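# Push a tommy bar through a clamp screw to its knob

## Task

Pass the tommy bar through the hole in the clamp's screw and keep sliding it until the knob at the end of its longer side rests against the screw.

## Robot and tools

Robot: two arms, left_arm and right_arm, each ending in a two-finger gripper. Base poses in the scene frame: left_arm at (+0.051, +0.270, 0) m with quat_wxyz (+1.000, 0, 0, +0.010); right_arm at (+0.040, -0.254, 0) m with quat_wxyz (+1.000, 0, 0, +0.029). A camera stand sits behind the arms. Cameras: cam_head_left and cam_head_right, both 672x504.

Frames. The scene frame has its origin at table-top height, midway between the nominal bases; +x points out over the table, +z up, and left_arm sits on the +y side (arm names do not match image sides). Reported hand positions, quaternions and velocities use the scene frame. Offsets in commands use each arm's own Hand target axes. For a gripper, +z is the direction the fingers point and y is the axis they open and close along. end_effector_position is the spot between the pads, roughly 1 cm short of the fingertips. Printed position and orientation may be wrong by a few cm, worse at long reach.

Row layout (used by execute_actions and move): one flat list of 14 numbers covering both arms: dx, dy, dz, rx, ry, rz, opening for left_arm, then the same seven for right_arm. All must be present even when one arm is idle. The six pose numbers are offsets, not poses: measured from that arm's Hand target as it stood when the action or move began, along that Hand target's axes. Scale: 1.0 equals 0.6 m for dx, dy, dz and 180 degrees for rx, ry, rz; range -1 to 1. rx, ry, rz form a single rotation vector. Opening is absolute, not an offset: +1 fully open (0.093 m), -1 closed. Sending six zeros asks nothing new of an arm, but its opening is always obeyed, so repeat the current grip value to keep it; a 0 there means half-open.

execute_actions(actions, cameras): actions is a list of actions; each action is a list of up to 15 rows, one per 1/30 s step; a short action repeats its last row to step 15. Every row in an action counts from the action's start pose, not the previous row; a new action starts from the updated Hand target, so repeating an offset keeps moving. An empty actions list returns images and full readings. cameras: names, ["all"] or []; an unknown name invalidates the call.

move(target, speed, blend, opening_speed, grip_force, blocking, cameras): drives each gripper in a straight line toward target. target is one 14-number row or a list of up to 15 rows; every row counts from the same starting Hand targets. speed is path top speed in m/s (0.002 to 2.9, default 0.25; turning limited to twice that in rad/s), one value or one per target. blend in m rounds corners between listed targets (0 = stop at each). opening_speed: grip scale units per second, 0.2 or more. grip_force: newtons per pad, 10 to 50, one value or one per arm; it persists; low forces close slowly. blocking=false returns after about 0.5 s while motion continues. A move caps at 10 s of path. It does not avoid obstacles or the other arm; fast moves overshoot and hit harder, and targets placed deep past a contact press harder. Avoid paths passing near an arm's own base, since the elbow can whip round. The result adds a move: line (done, off_target, moving, held, fault) plus limits such as paced or held. done means at rest within 10 mm and 2 degrees.

wait(seconds, 0 to 3600): lets time pass without new commands; returns early if a running move ends. stop(): brakes the running move. zoom_image(camera, region): camera is cam_head_left or cam_head_right; region [x0, y0, x1, y1] in pixels from top-left, at most 504 by 504, from the newest image. finished_scene(scene): ends the current scene, given its number; irreversible. After ending scene 1, make no further calls in that reply.

Control behaviour. Commanded orientation is clipped each step to within 40 degrees of the measured one. Hand target in a result is the last commanded pose after clipping and is the base for the next offsets. Grippers often stop short or sag and tilt from friction and weight; check position and orientation after each move and correct with offsets. An arm blocked by something keeps pushing until commanded back past its gripper.

Gripping. grip_measured is motor position on the -1..+1 scale; pads meet near -0.94 and an object of width w mm reads about -0.94 + 0.0208 w. The reading may sit up to 0.02 high. To grip a rigid flat part firmly, send about 0.41 below its width reading; keep sending that value to hold; release with a value well above the width reading. Joint positions ends with the finger gap in metres.

Readings: Joint velocities may say within noise. Joint torques follow Joint positions order, carry offsets and noise, and the first three wrap at ±28 N m. Joint ranges (rad): waist -2.618 to 3.054, shoulder 0 to 3.142, elbow 0 to 3.142 (straight at 2.901), wrist pitch and yaw -1.571 to 1.571, wrist roll -2.094 to 2.094. Action results list some intermediate end_effector_position values. Tool commands shows present commands. MOTOR HOT appears at 75 °C; at 90 °C an arm folds and idles; at 100 °C it collapses. Pushing against unreachable poses or holding stretched loads heats motors.

Avoid: dropping parts or releasing them while moving, slamming or hard pushes on fixed or heavy things, anything falling or left off the table, arms or grippers hitting each other, closing one gripper on the other's fingers, straining a wrist camera cable, and fault stops. The goal must hold after the robot lets go.

Each tool is called in YAML: its name, and indented under it one key for each argument.

## Session

execute_actions:
  actions: []

Scene clock: 0.00 s.
left_arm: end_effector_position=(+0.4125, +0.2806, +0.1281) grip_measured=+1.000 end_effector_quat_wxyz=(+0.674, -0.050, +0.736, +0.036) | right_arm: end_effector_position=(+0.3976, -0.2360, +0.1115) grip_measured=+1.000 end_effector_quat_wxyz=(+0.648, +0.022, +0.761, -0.013)
Joint positions: left_arm=[-0.069 1.54 0.177 1.272 -0.17 -0.031 0.093] | right_arm=[0.075 1.535 0.173 1.2 0.179 0.039 0.093]
Joint velocities: within noise
Joint torques (N m): no reading
Heat: left arm: 36 °C; right arm: 33 °C.
Hand target: left_arm +0.4145, +0.2805, +0.1349; +0.682, -0.051, +0.729, +0.035 | right_arm +0.4001, -0.2357, +0.1186; +0.657, +0.023, +0.753, -0.011
Tool commands: left_gripper/opening=+1.0 right_gripper/opening=+1.0

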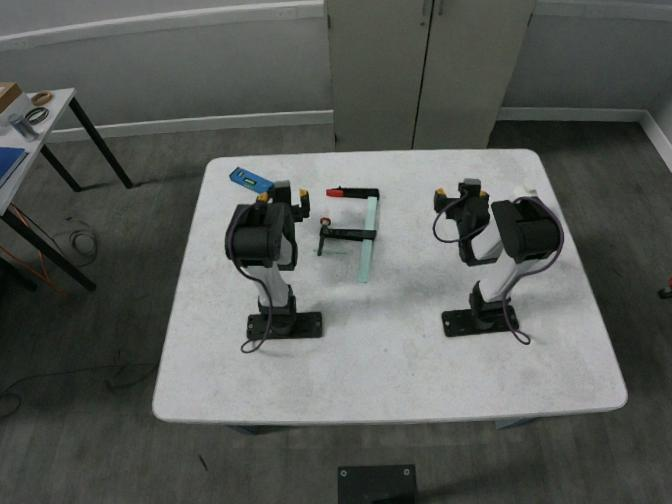

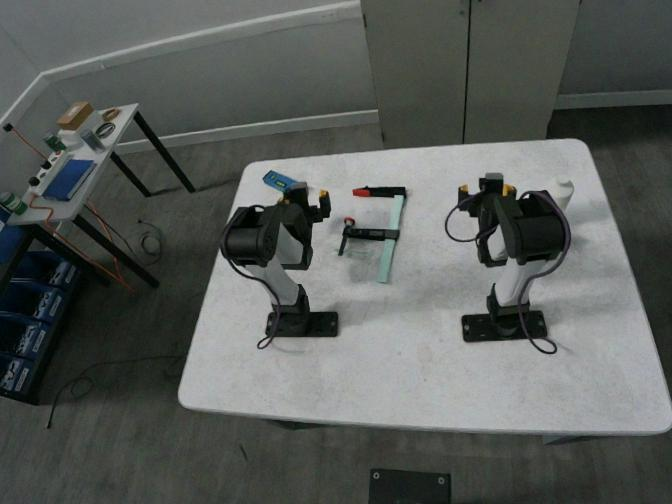

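zoom_image:
  camera: "cam_head_left"
  region: [300, 170, 400, 290]

zoom_image:
  camera: "cam_head_right"
  region: [325, 200, 385, 270]

zoom_image:
  camera: "cam_head_left"
  region: [300, 205, 360, 275]

Scaled by 4.200 from the camera's image (finer frame: 960x720).

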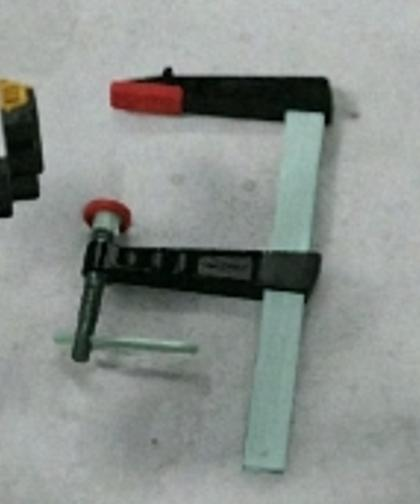

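Scaled by 7.200 from the camera's image (finer frame: 960x720).

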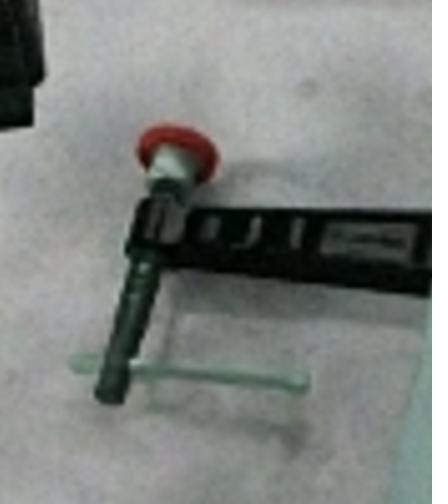

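Scaled by 7.200 from the camera's image (finer frame: 960x720).

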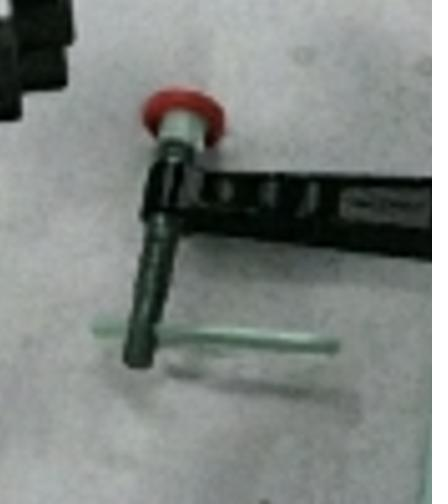

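move:
  target: [0,0,0,0,0,0,1,-0.047,0.483,-0.249,-0.360,0.349,-0.419,-1]
  cameras: ["all"]

zoom_image:
  camera: "cam_head_left"
  region: [300, 170, 420, 290]

zoom_image:
  camera: "cam_head_right"
  region: [320, 170, 440, 290]

Scene clock: 6.57 s.
left_arm: end_effector_position=(+0.4125, +0.2806, +0.1281) grip_measured=+1.000 end_effector_quat_wxyz=(+0.674, -0.050, +0.736, +0.036) | right_arm: end_effector_position=(+0.2730, +0.0549, +0.1682) grip_measured=-0.974 end_effector_quat_wxyz=(-0.005, +0.699, -0.715, +0.010)
Joint positions: left_arm=[-0.069 1.54 0.177 1.272 -0.17 -0.031 0.093] | right_arm=[0.876 2.045 2.054 -1.573 0.021 -0.615 0]
Joint torques (N m): left_arm=[-0.03 -4.29 4.66 2.59 -0.02 0.04] | right_arm=[0.87 -8.91 8.13 0.13 -0.12 -0.16]
Heat: left arm: 38 °C; right arm: 33 °C.
Hand target: left_arm +0.4145, +0.2805, +0.1349; +0.682, -0.051, +0.729, +0.035 | right_arm +0.2704, +0.0603, +0.1707; -0.001, +0.706, -0.708, +0.001
Off the commanded pose: left_arm 0.007 m, 1 deg | right_arm 0.006 m, 2 deg.
joint sent to its limit (right arm) — joint 4 (wrist pitch), lower limit. The joint targets still meet the commanded pose.
move: done

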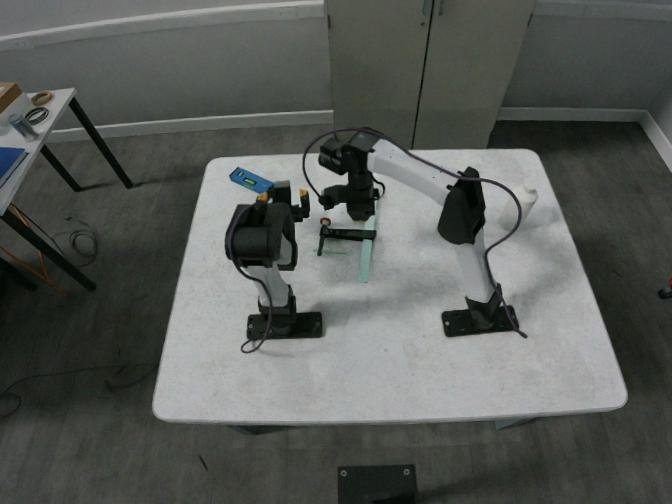

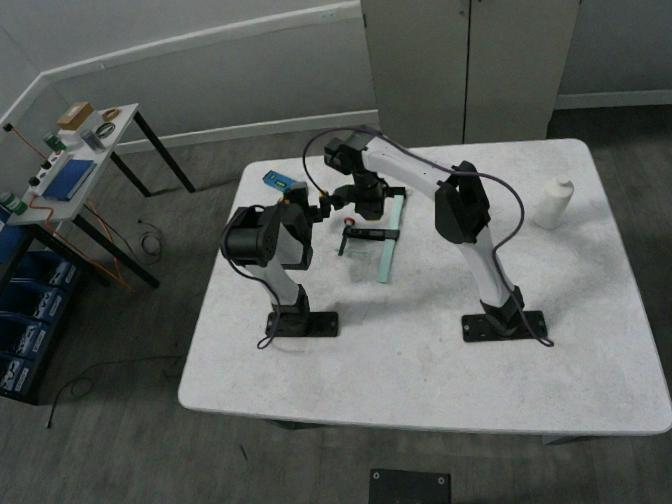

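Scaled by 4.200 from the camera's image (finer frame: 960x720).

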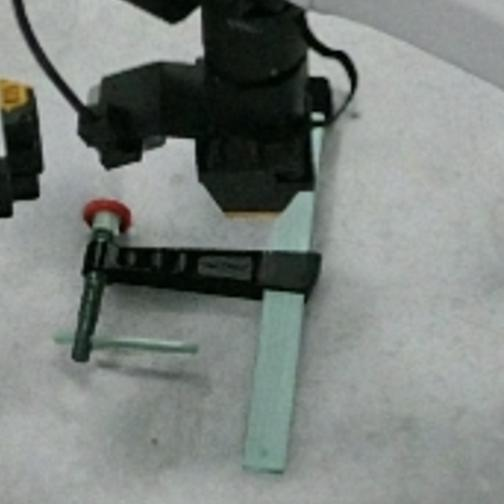

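Scaled by 4.200 from the camera's image (finer frame: 960x720).

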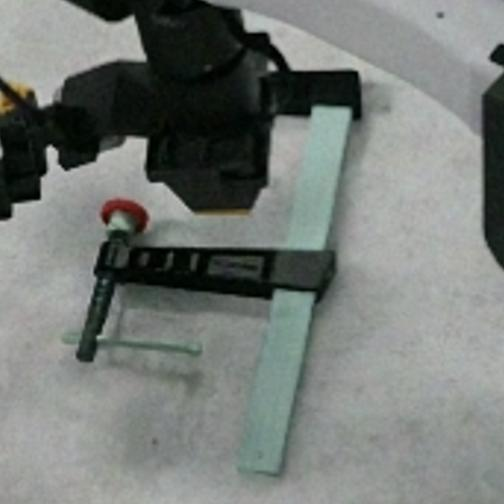

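zoom_image:
  camera: "cam_head_left"
  region: [240, 170, 330, 260]

zoom_image:
  camera: "cam_head_left"
  region: [315, 180, 385, 250]

Scaled by 5.600 from the camera's image (finer frame: 960x720).

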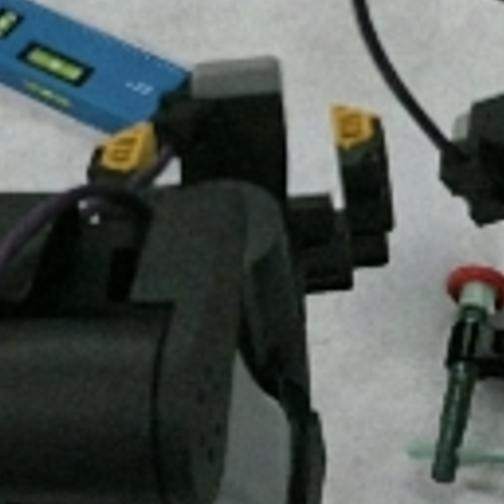

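Scaled by 7.200 from the camera's image (finer frame: 960x720).

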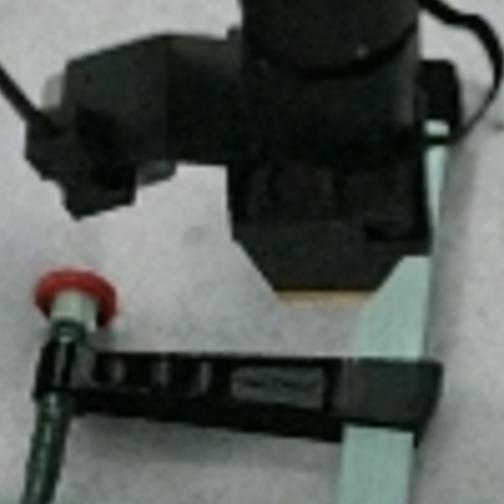

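move:
  target: [0,0,0,0,0,0,1,-0.023,0.022,0.117,0,0,0.539,-1]
  cameras: ["all"]

zoom_image:
  camera: "cam_head_left"
  region: [310, 190, 390, 270]

zoom_image:
  camera: "cam_head_right"
  region: [330, 190, 410, 270]

Scene clock: 11.73 s.
left_arm: end_effector_position=(+0.4125, +0.2806, +0.1281) grip_measured=+1.000 end_effector_quat_wxyz=(+0.674, -0.050, +0.736, +0.036) | right_arm: end_effector_position=(+0.2609, +0.0690, +0.1028) grip_measured=-0.974 end_effector_quat_wxyz=(+0.005, +0.060, +0.998, -0.007)
Joint positions: left_arm=[-0.069 1.54 0.177 1.272 -0.17 -0.031 0.093] | right_arm=[0.92 2.045 1.792 -1.326 0.016 1.097 0]
Joint torques (N m): left_arm=[-0.03 -4.27 4.66 2.59 -0.02 0.04] | right_arm=[1.13 -10.18 5.04 0.39 0.02 0.07]
Heat: left arm: 39 °C; right arm: 34 °C.
Hand target: left_arm +0.4145, +0.2805, +0.1349; +0.682, -0.051, +0.729, +0.035 | right_arm +0.2576, +0.0741, +0.1005; +0.001, +0.063, +0.998, +0.000
Off the commanded pose: left_arm 0.007 m, 1 deg | right_arm 0.007 m, 1 deg.
move: done

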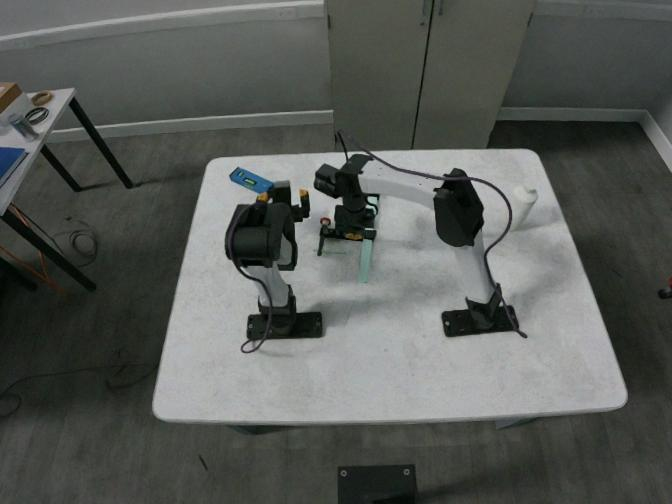

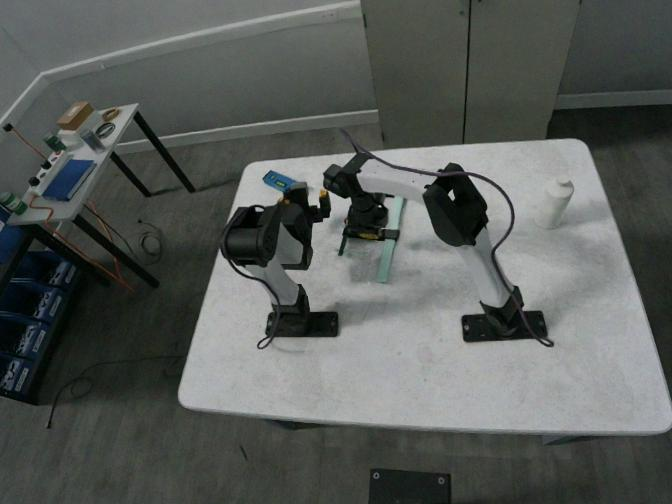

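Scaled by 6.300 from the camera's image (finer frame: 960x720).

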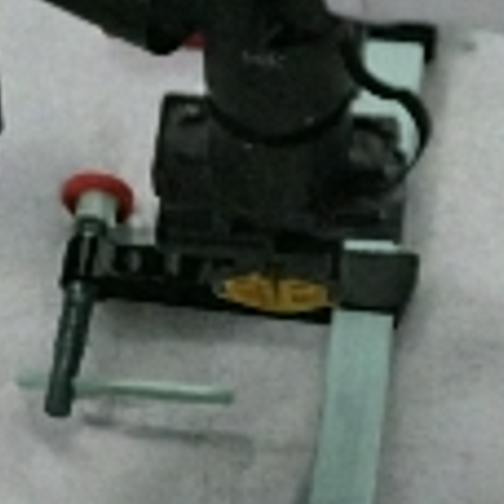

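Scaled by 6.300 from the camera's image (finer frame: 960x720).

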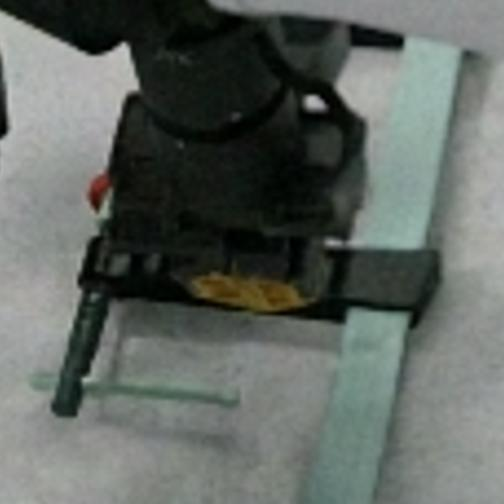

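move:
  target: [0,0,0,0,0,0,1,0.013,0.077,0.033,0,0,-0.5,-0.32]
  cameras: ["all"]

zoom_image:
  camera: "cam_head_left"
  region: [310, 190, 390, 270]

zoom_image:
  camera: "cam_head_right"
  region: [330, 190, 410, 270]

Scene clock: 15.97 s.
left_arm: end_effector_position=(+0.4125, +0.2806, +0.1281) grip_measured=+1.000 end_effector_quat_wxyz=(+0.674, -0.050, +0.736, +0.036) | right_arm: end_effector_position=(+0.2555, +0.1065, +0.0806) grip_measured=-0.323 end_effector_quat_wxyz=(-0.005, -0.586, +0.811, -0.011)
Joint positions: left_arm=[-0.069 1.54 0.177 1.272 -0.17 -0.031 0.093] | right_arm=[0.98 2.183 1.916 -1.322 0.016 -0.213 0.03]
Joint torques (N m): left_arm=[-0.03 -4.29 4.66 2.59 -0.03 0.04] | right_arm=[0.31 -11.28 5.57 0.24 0.11 0.06]
Heat: left arm: 40 °C; right arm: 35 °C.
Hand target: left_arm +0.4145, +0.2805, +0.1349; +0.682, -0.051, +0.729, +0.035 | right_arm +0.2555, +0.1061, +0.0808; -0.005, -0.580, +0.814, -0.011 (not the last commanded pose)
Off the commanded pose: left_arm 0.007 m, 1 deg | right_arm 0.015 m, 11 deg.
move: held (right_arm; a check stopped the path); limits=held
pose unreachable (right arm): on one or more control steps of this call, first in action 0 (counted from 0), this arm could not follow its commanded pose, so it was not sent that pose on those steps. It may still have moved: this result reports where it is.
cause: moving toward the commanded pose would bring a part of the arm too close to another arm (this arm's wrist camera and the left arm's wrist (the part past joint 4), at the place that arm is still heading or pushing toward).

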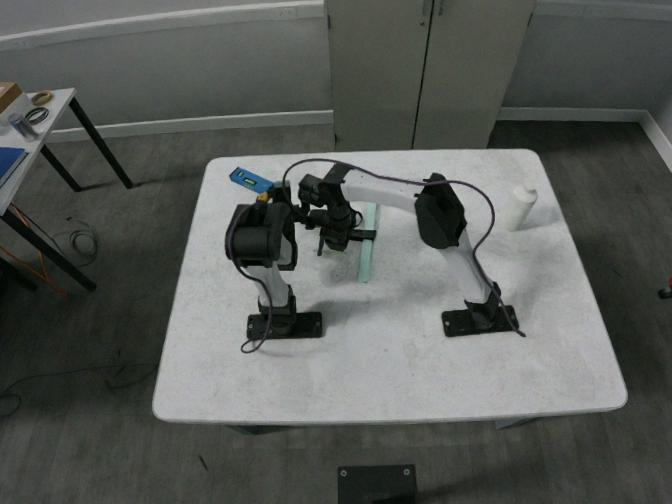

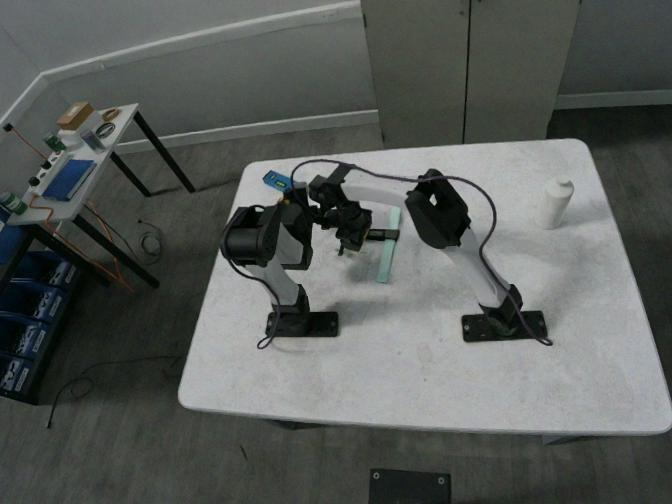

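Scaled by 6.300 from the camera's image (finer frame: 960x720).

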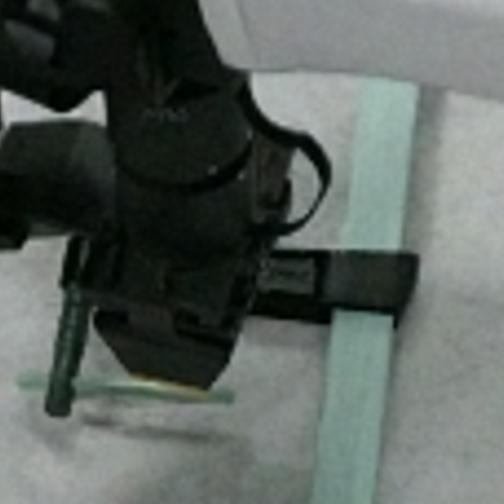

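Scaled by 6.300 from the camera's image (finer frame: 960x720).

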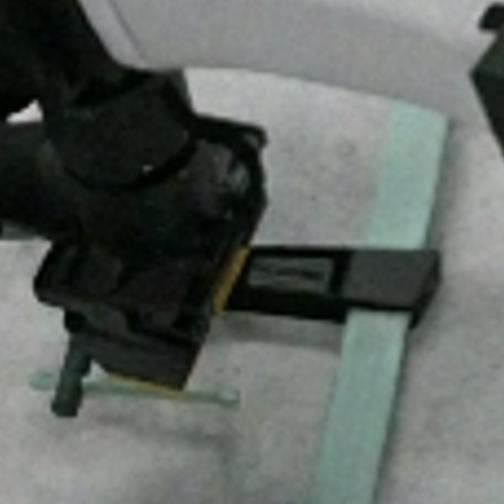

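move:
  target: [-0.03,0.367,-0.083,-0.2,0,0,1,0,0,0,0,0,0,-0.32]
  speed: 0.35

move:
  target: [0,0,0,0,0,0,1,-0.02,0.005,0.0,0,0,-0.067,-0.32]
  cameras: ["all"]

zoom_image:
  camera: "cam_head_left"
  region: [300, 200, 370, 270]

zoom_image:
  camera: "cam_head_right"
  region: [320, 200, 390, 270]

Scene clock: 17.80 s.
left_arm: end_effector_position=(+0.3352, +0.4878, +0.1458) grip_measured=+1.000 end_effector_quat_wxyz=(+0.630, -0.262, +0.686, +0.252) | right_arm: end_effector_position=(+0.2555, +0.1065, +0.0806) grip_measured=-0.323 end_effector_quat_wxyz=(-0.005, -0.586, +0.811, -0.011)
Joint positions: left_arm=[0.555 1.401 0.188 1.132 -0.169 0.002 0.093] | right_arm=[0.98 2.183 1.916 -1.322 0.016 -0.213 0.03]
Joint torques (N m): left_arm=[0.66 -2.61 6.9 2.42 0.02 0.14] | right_arm=[0.35 -11.37 5.64 0.22 0.11 0.06]
Heat: left arm: 40 °C; right arm: 36 °C.
Hand target: left_arm +0.3395, +0.4935, +0.1522; +0.633, -0.259, +0.682, +0.259 | right_arm +0.2555, +0.1061, +0.0808; -0.005, -0.580, +0.814, -0.011
Off the commanded pose: left_arm 0.010 m, 1 deg | right_arm 0.000 m, 1 deg.
move: done

Scene clock: 19.07 s.
left_arm: end_effector_position=(+0.3352, +0.4878, +0.1458) grip_measured=+1.000 end_effector_quat_wxyz=(+0.630, -0.262, +0.686, +0.252) | right_arm: end_effector_position=(+0.2575, +0.1134, +0.0789) grip_measured=-0.323 end_effector_quat_wxyz=(-0.007, -0.654, +0.756, -0.011)
Joint positions: left_arm=[0.555 1.401 0.188 1.132 -0.169 0.002 0.093] | right_arm=[0.984 2.217 1.965 -1.338 0.016 -0.385 0.03]
Joint torques (N m): left_arm=[0.66 -2.61 6.9 2.43 -0.01 0.14] | right_arm=[1.07 -10.21 8.35 0.11 0.11 -0.17]
Heat: left arm: 40 °C; right arm: 36 °C.
Hand target: left_arm +0.3395, +0.4935, +0.1522; +0.633, -0.259, +0.682, +0.259 | right_arm +0.2566, +0.1184, +0.0805; -0.006, -0.663, +0.749, -0.010
Off the commanded pose: left_arm 0.010 m, 1 deg | right_arm 0.005 m, 1 deg.
move: done

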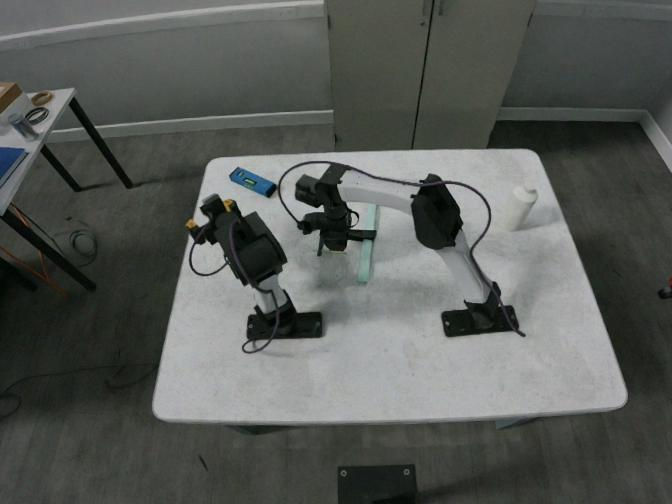

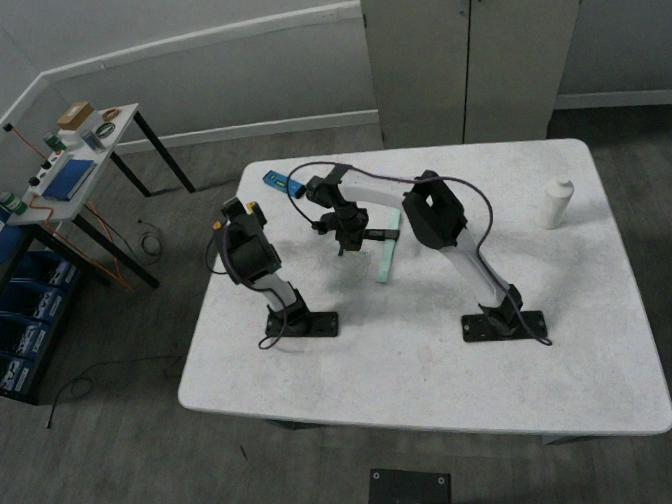

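Scaled by 7.200 from the camera's image (finer frame: 960x720).

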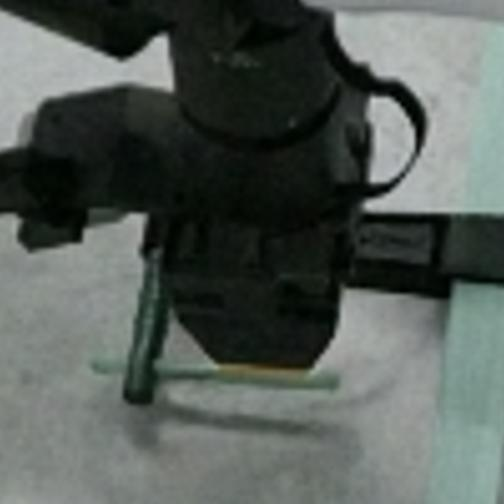

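Scaled by 7.200 from the camera's image (finer frame: 960x720).

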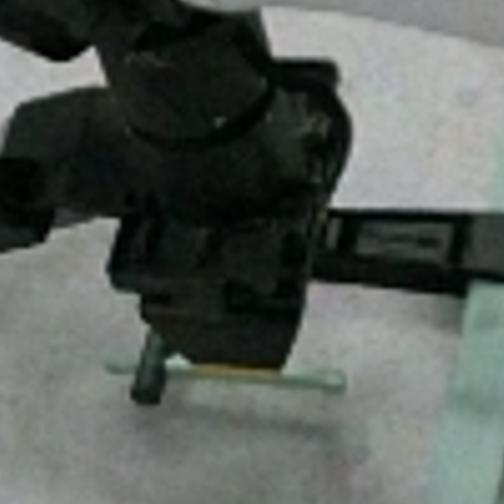

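move:
  target: [0,0,0,0,0,0,1,0,0,0.094,0,0,0,-0.32]
  cameras: ["all"]
  speed: 0.08

zoom_image:
  camera: "cam_head_left"
  region: [300, 200, 370, 270]

zoom_image:
  camera: "cam_head_right"
  region: [320, 200, 390, 270]

Scene clock: 20.80 s.
left_arm: end_effector_position=(+0.3352, +0.4878, +0.1458) grip_measured=+1.000 end_effector_quat_wxyz=(+0.630, -0.262, +0.686, +0.252) | right_arm: end_effector_position=(+0.2580, +0.1142, +0.0305) grip_measured=-0.323 end_effector_quat_wxyz=(-0.007, -0.655, +0.755, -0.011)
Joint positions: left_arm=[0.555 1.401 0.188 1.132 -0.169 0.002 0.093] | right_arm=[0.984 2.243 1.814 -1.162 0.016 -0.387 0.03]
Joint torques (N m): left_arm=[0.68 -2.61 6.9 2.43 -0.01 0.14] | right_arm=[0.91 -10.48 5.04 0.38 0.1 -0.18]
Heat: left arm: 41 °C; right arm: 37 °C.
Hand target: left_arm +0.3395, +0.4935, +0.1522; +0.633, -0.259, +0.682, +0.259 | right_arm +0.2569, +0.1171, +0.0242; -0.006, -0.663, +0.749, -0.010
Off the commanded pose: left_arm 0.010 m, 1 deg | right_arm 0.007 m, 1 deg.
move: done

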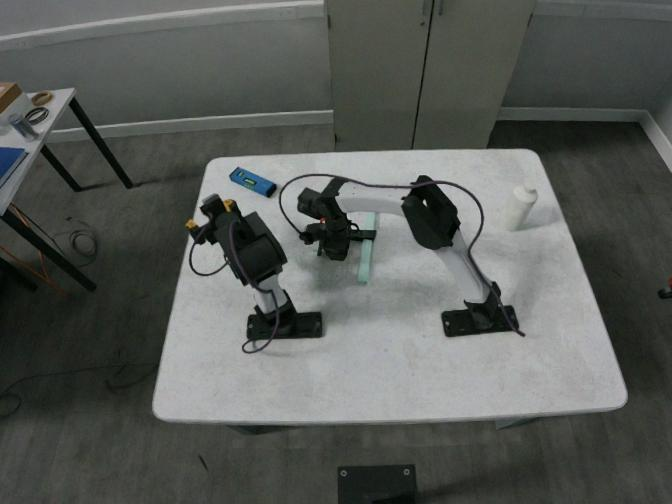

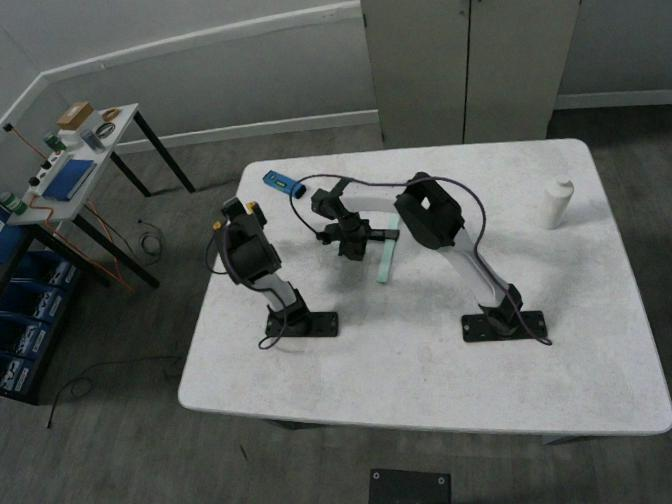

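Scaled by 7.200 from the camera's image (finer frame: 960x720).

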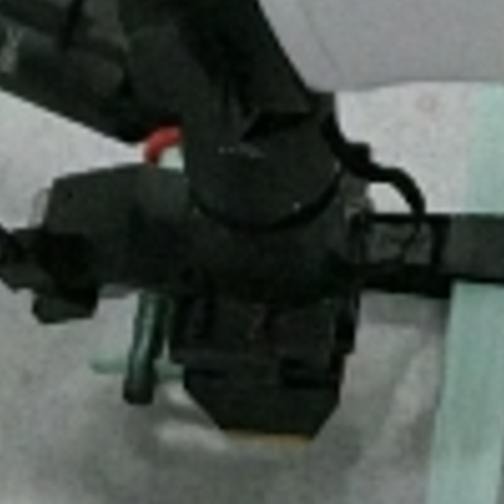

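Scaled by 7.200 from the camera's image (finer frame: 960x720).

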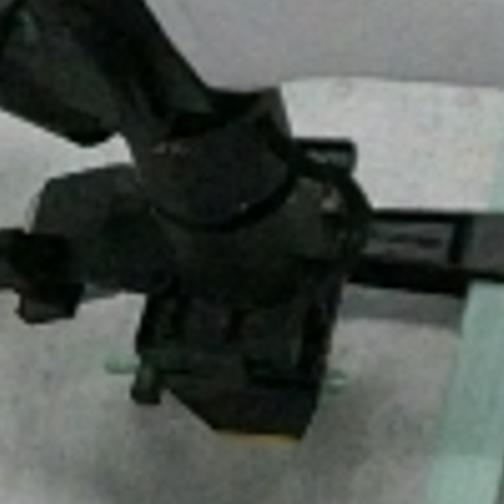

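move:
  target:
    - [0,0,0,0,0,0,1,0,0,0.01,0,0,0,-0.32]
    - [0,0,0,0,0,0,1,0,0,0.01,0,0,0,-1]
  speed: 0.08
  grip_force: 20

Scene clock: 24.17 s.
left_arm: end_effector_position=(+0.3352, +0.4878, +0.1458) grip_measured=+1.000 end_effector_quat_wxyz=(+0.630, -0.262, +0.686, +0.252) | right_arm: end_effector_position=(+0.2584, +0.1149, +0.0257) grip_measured=-0.806 end_effector_quat_wxyz=(-0.005, -0.655, +0.755, -0.010)
Joint positions: left_arm=[0.555 1.401 0.188 1.132 -0.169 0.002 0.093] | right_arm=[0.984 2.246 1.799 -1.14 0.016 -0.387 0.007]
Joint torques (N m): left_arm=[0.66 -2.61 6.9 2.43 -0.01 0.14] | right_arm=[0.85 -10.44 5.04 0.39 0.1 -0.18]
Heat: left arm: 41 °C; right arm: 37 °C.
Hand target: left_arm +0.3395, +0.4935, +0.1522; +0.633, -0.259, +0.682, +0.259 | right_arm +0.2569, +0.1170, +0.0183; -0.006, -0.662, +0.749, -0.010
Off the commanded pose: left_arm 0.010 m, 1 deg | right_arm 0.008 m, 1 deg.
grip_force (N): 20, 20
move: done

move:
  target: [0,0,0,0,0,0,1,-0.035,0,0,0,0,0,-1]
  speed: 0.06
  cameras: ["all"]

zoom_image:
  camera: "cam_head_left"
  region: [300, 200, 370, 270]

zoom_image:
  camera: "cam_head_right"
  region: [320, 200, 390, 270]

Scene clock: 25.33 s.
left_arm: end_effector_position=(+0.3352, +0.4878, +0.1458) grip_measured=+1.000 end_effector_quat_wxyz=(+0.630, -0.262, +0.686, +0.252) | right_arm: end_effector_position=(+0.2626, +0.1356, +0.0237) grip_measured=-0.812 end_effector_quat_wxyz=(+0.003, -0.659, +0.752, -0.007)
Joint positions: left_arm=[0.555 1.401 0.188 1.132 -0.169 0.002 0.093] | right_arm=[1 2.316 1.912 -1.165 0.016 -0.382 0.006]
Joint torques (N m): left_arm=[0.66 -2.61 6.9 2.43 0 0.14] | right_arm=[1.11 -9.87 7.61 0.15 0.1 -0.07]
Heat: left arm: 41 °C; right arm: 37 °C.
Hand target: left_arm +0.3395, +0.4935, +0.1522; +0.633, -0.259, +0.682, +0.259 | right_arm +0.2595, +0.1378, +0.0178; -0.006, -0.663, +0.749, -0.010
Off the commanded pose: left_arm 0.010 m, 1 deg | right_arm 0.007 m, 1 deg.
grip_force (N): 20, 20
move: done

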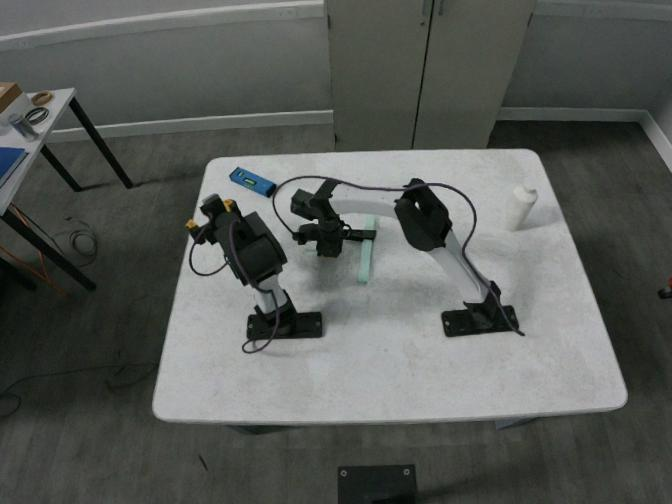

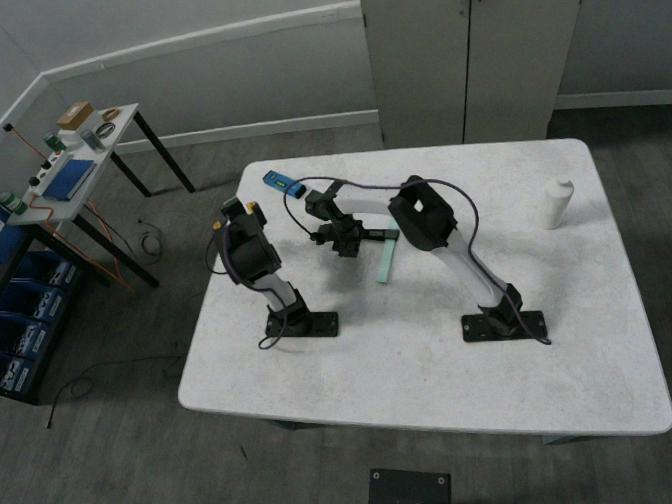

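Scaled by 7.200 from the camera's image (finer frame: 960x720).

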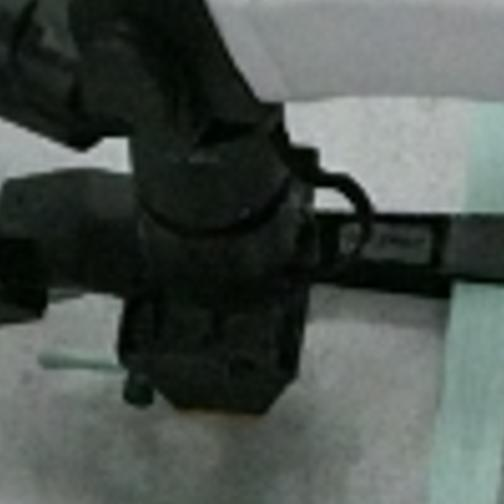

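Scaled by 7.200 from the camera's image (finer frame: 960x720).

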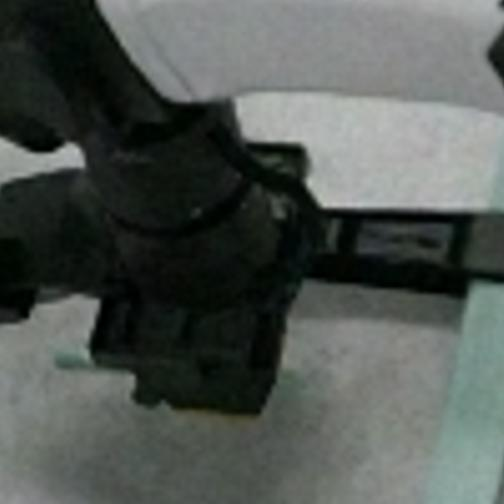

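move:
  target:
    - [0,0,0,0,0,0,1,0,0,0,0,0,0,-0.32]
    - [0,0,0,0,0,0,1,0,0,-0.125,0,0,0,-0.32]
    - [0,0,0,0,0,0,1,0.093,0,-0.125,0,0,0,-1]
  speed: 0.15
  grip_force: 50
  cameras: ["all"]

zoom_image:
  camera: "cam_head_left"
  region: [300, 200, 370, 270]

zoom_image:
  camera: "cam_head_right"
  region: [320, 200, 390, 270]

Scene clock: 29.10 s.
left_arm: end_effector_position=(+0.3352, +0.4878, +0.1458) grip_measured=+1.000 end_effector_quat_wxyz=(+0.630, -0.262, +0.686, +0.252) | right_arm: end_effector_position=(+0.2493, +0.0825, +0.0840) grip_measured=-0.974 end_effector_quat_wxyz=(-0.026, -0.659, +0.752, -0.016)
Joint positions: left_arm=[0.555 1.401 0.188 1.132 -0.169 0.002 0.093] | right_arm=[0.963 2.122 1.832 -1.34 0.016 -0.418 0]
Joint torques (N m): left_arm=[0.65 -2.62 6.89 2.43 -0.01 0.14] | right_arm=[0.05 -13.67 4.97 0.29 0.11 -0.17]
Heat: left arm: 42 °C; right arm: 39 °C.
Hand target: left_arm +0.3395, +0.4935, +0.1522; +0.633, -0.259, +0.682, +0.259 | right_arm +0.2523, +0.0843, +0.0940; -0.006, -0.663, +0.749, -0.010
Off the commanded pose: left_arm 0.010 m, 1 deg | right_arm 0.011 m, 2 deg.
move: off_target (right_arm); target 3's new opening was sent with right_arm's hand 0.011 m and 2 deg from that target

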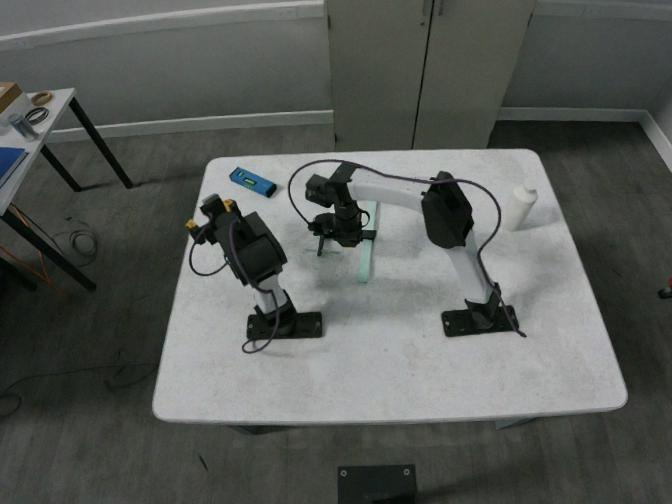

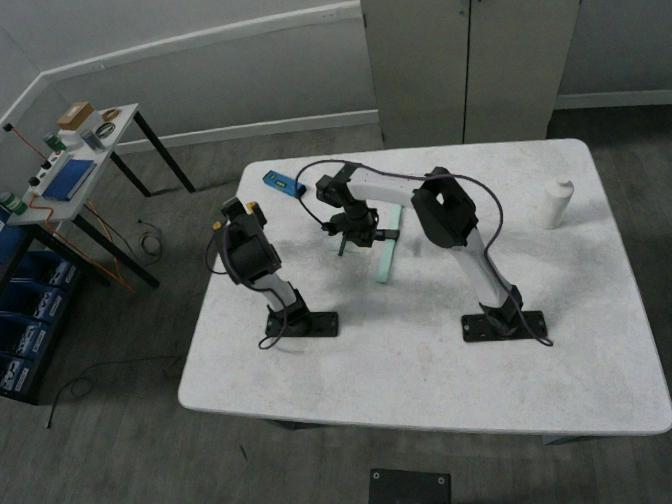

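Scaled by 7.200 from the camera's image (finer frame: 960x720).

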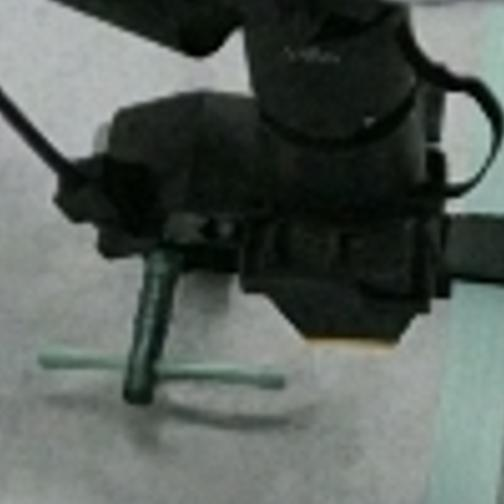

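Scaled by 7.200 from the camera's image (finer frame: 960x720).

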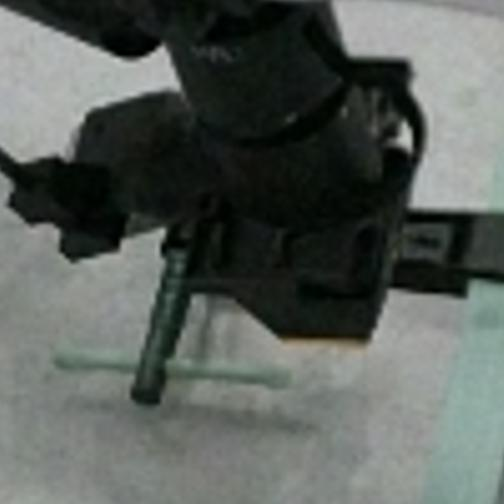

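move:
  target: [0,0,0,0,0,0,1,0.002,-0.0115,0.125,0,0,0,-1]
  cameras: ["all"]
  speed: 0.1

zoom_image:
  camera: "cam_head_left"
  region: [300, 200, 370, 270]

zoom_image:
  camera: "cam_head_right"
  region: [320, 200, 390, 270]

Scene clock: 30.80 s.
left_arm: end_effector_position=(+0.3352, +0.4878, +0.1458) grip_measured=+1.000 end_effector_quat_wxyz=(+0.630, -0.262, +0.686, +0.252) | right_arm: end_effector_position=(+0.2558, +0.0807, +0.0254) grip_measured=-0.974 end_effector_quat_wxyz=(-0.006, -0.660, +0.751, -0.010)
Joint positions: left_arm=[0.555 1.401 0.188 1.132 -0.169 0.002 0.093] | right_arm=[0.947 2.129 1.609 -1.069 0.016 -0.438 0]
Joint torques (N m): left_arm=[0.66 -2.59 6.89 2.43 -0.01 0.14] | right_arm=[-0.27 -9.55 4.98 0.38 0.11 -0.16]
Heat: left arm: 42 °C; right arm: 39 °C.
Hand target: left_arm +0.3395, +0.4935, +0.1522; +0.633, -0.259, +0.682, +0.259 | right_arm +0.2593, +0.0804, +0.0191; -0.006, -0.663, +0.749, -0.010
Off the commanded pose: left_arm 0.010 m, 1 deg | right_arm 0.007 m, 0 deg.
move: done

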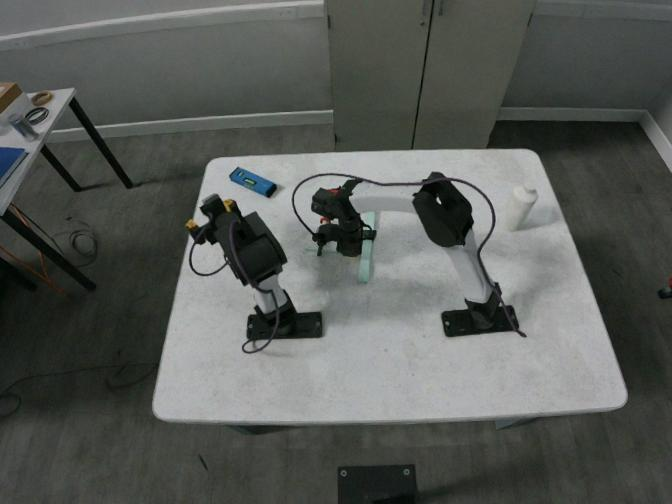

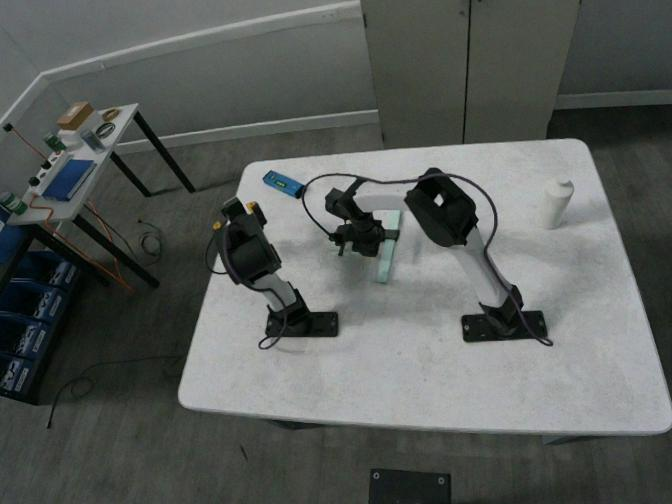

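Scaled by 7.200 from the camera's image (finer frame: 960x720).

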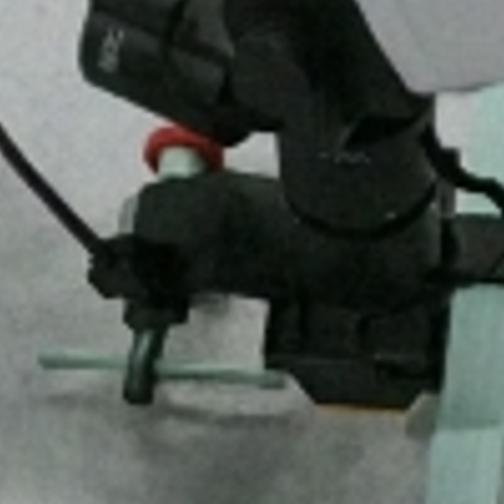

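Scaled by 7.200 from the camera's image (finer frame: 960x720).

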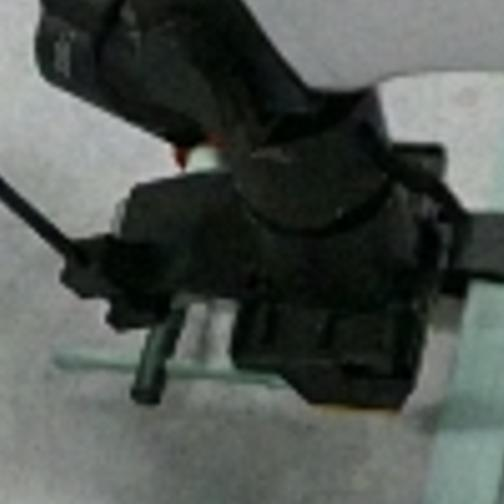

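move:
  target: [0,0,0,0,0,0,1,-0.064,0,0,0,0,0,-1]
  cameras: ["all"]
  speed: 0.06

zoom_image:
  camera: "cam_head_left"
  region: [300, 200, 370, 270]

zoom_image:
  camera: "cam_head_right"
  region: [320, 200, 390, 270]

Scene clock: 32.27 s.
left_arm: end_effector_position=(+0.3352, +0.4878, +0.1458) grip_measured=+1.000 end_effector_quat_wxyz=(+0.630, -0.262, +0.686, +0.252) | right_arm: end_effector_position=(+0.2639, +0.1133, +0.0171) grip_measured=-0.974 end_effector_quat_wxyz=(-0.007, -0.665, +0.747, -0.010)
Joint positions: left_arm=[0.555 1.401 0.188 1.132 -0.169 0.002 0.093] | right_arm=[0.971 2.264 1.795 -1.121 0.016 -0.426 0]
Joint torques (N m): left_arm=[0.68 -2.61 6.89 2.43 -0.01 0.14] | right_arm=[0.9 -10.4 8.25 0.05 0.11 0.04]
Heat: left arm: 42 °C; right arm: 39 °C.
Hand target: left_arm +0.3395, +0.4935, +0.1522; +0.633, -0.259, +0.682, +0.259 | right_arm +0.2640, +0.1185, +0.0182; -0.006, -0.663, +0.749, -0.010
Off the commanded pose: left_arm 0.010 m, 1 deg | right_arm 0.005 m, 0 deg.
move: done

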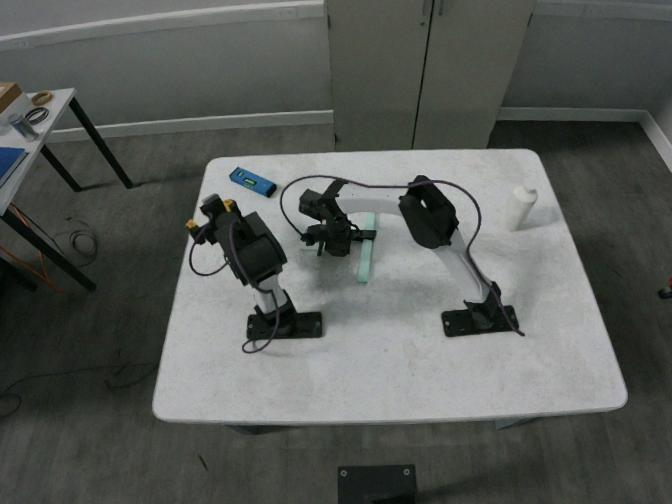

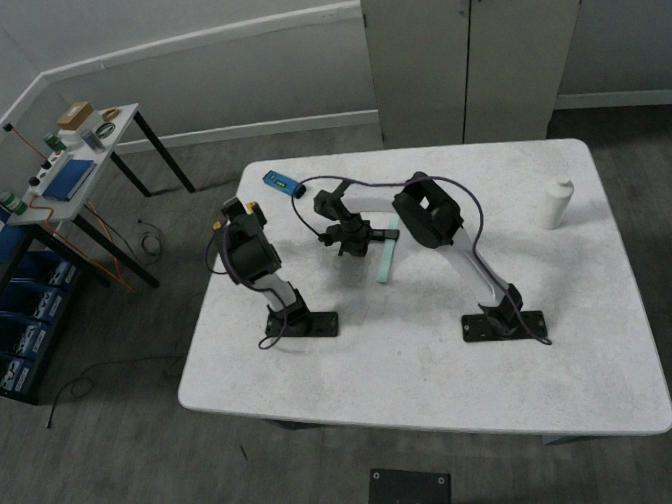

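Scaled by 7.200 from the camera's image (finer frame: 960x720).

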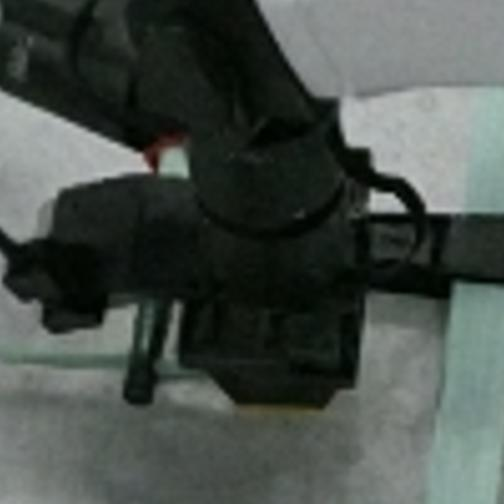

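Scaled by 7.200 from the camera's image (finer frame: 960x720).

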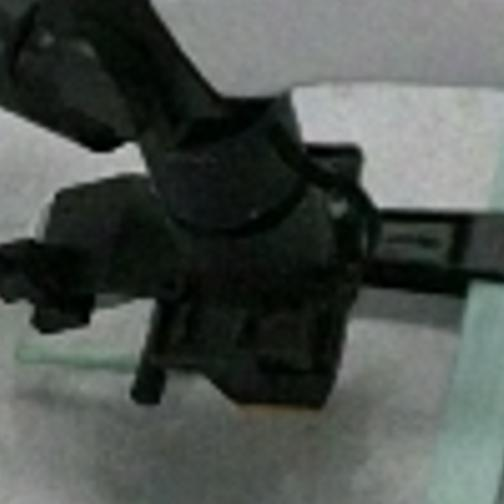

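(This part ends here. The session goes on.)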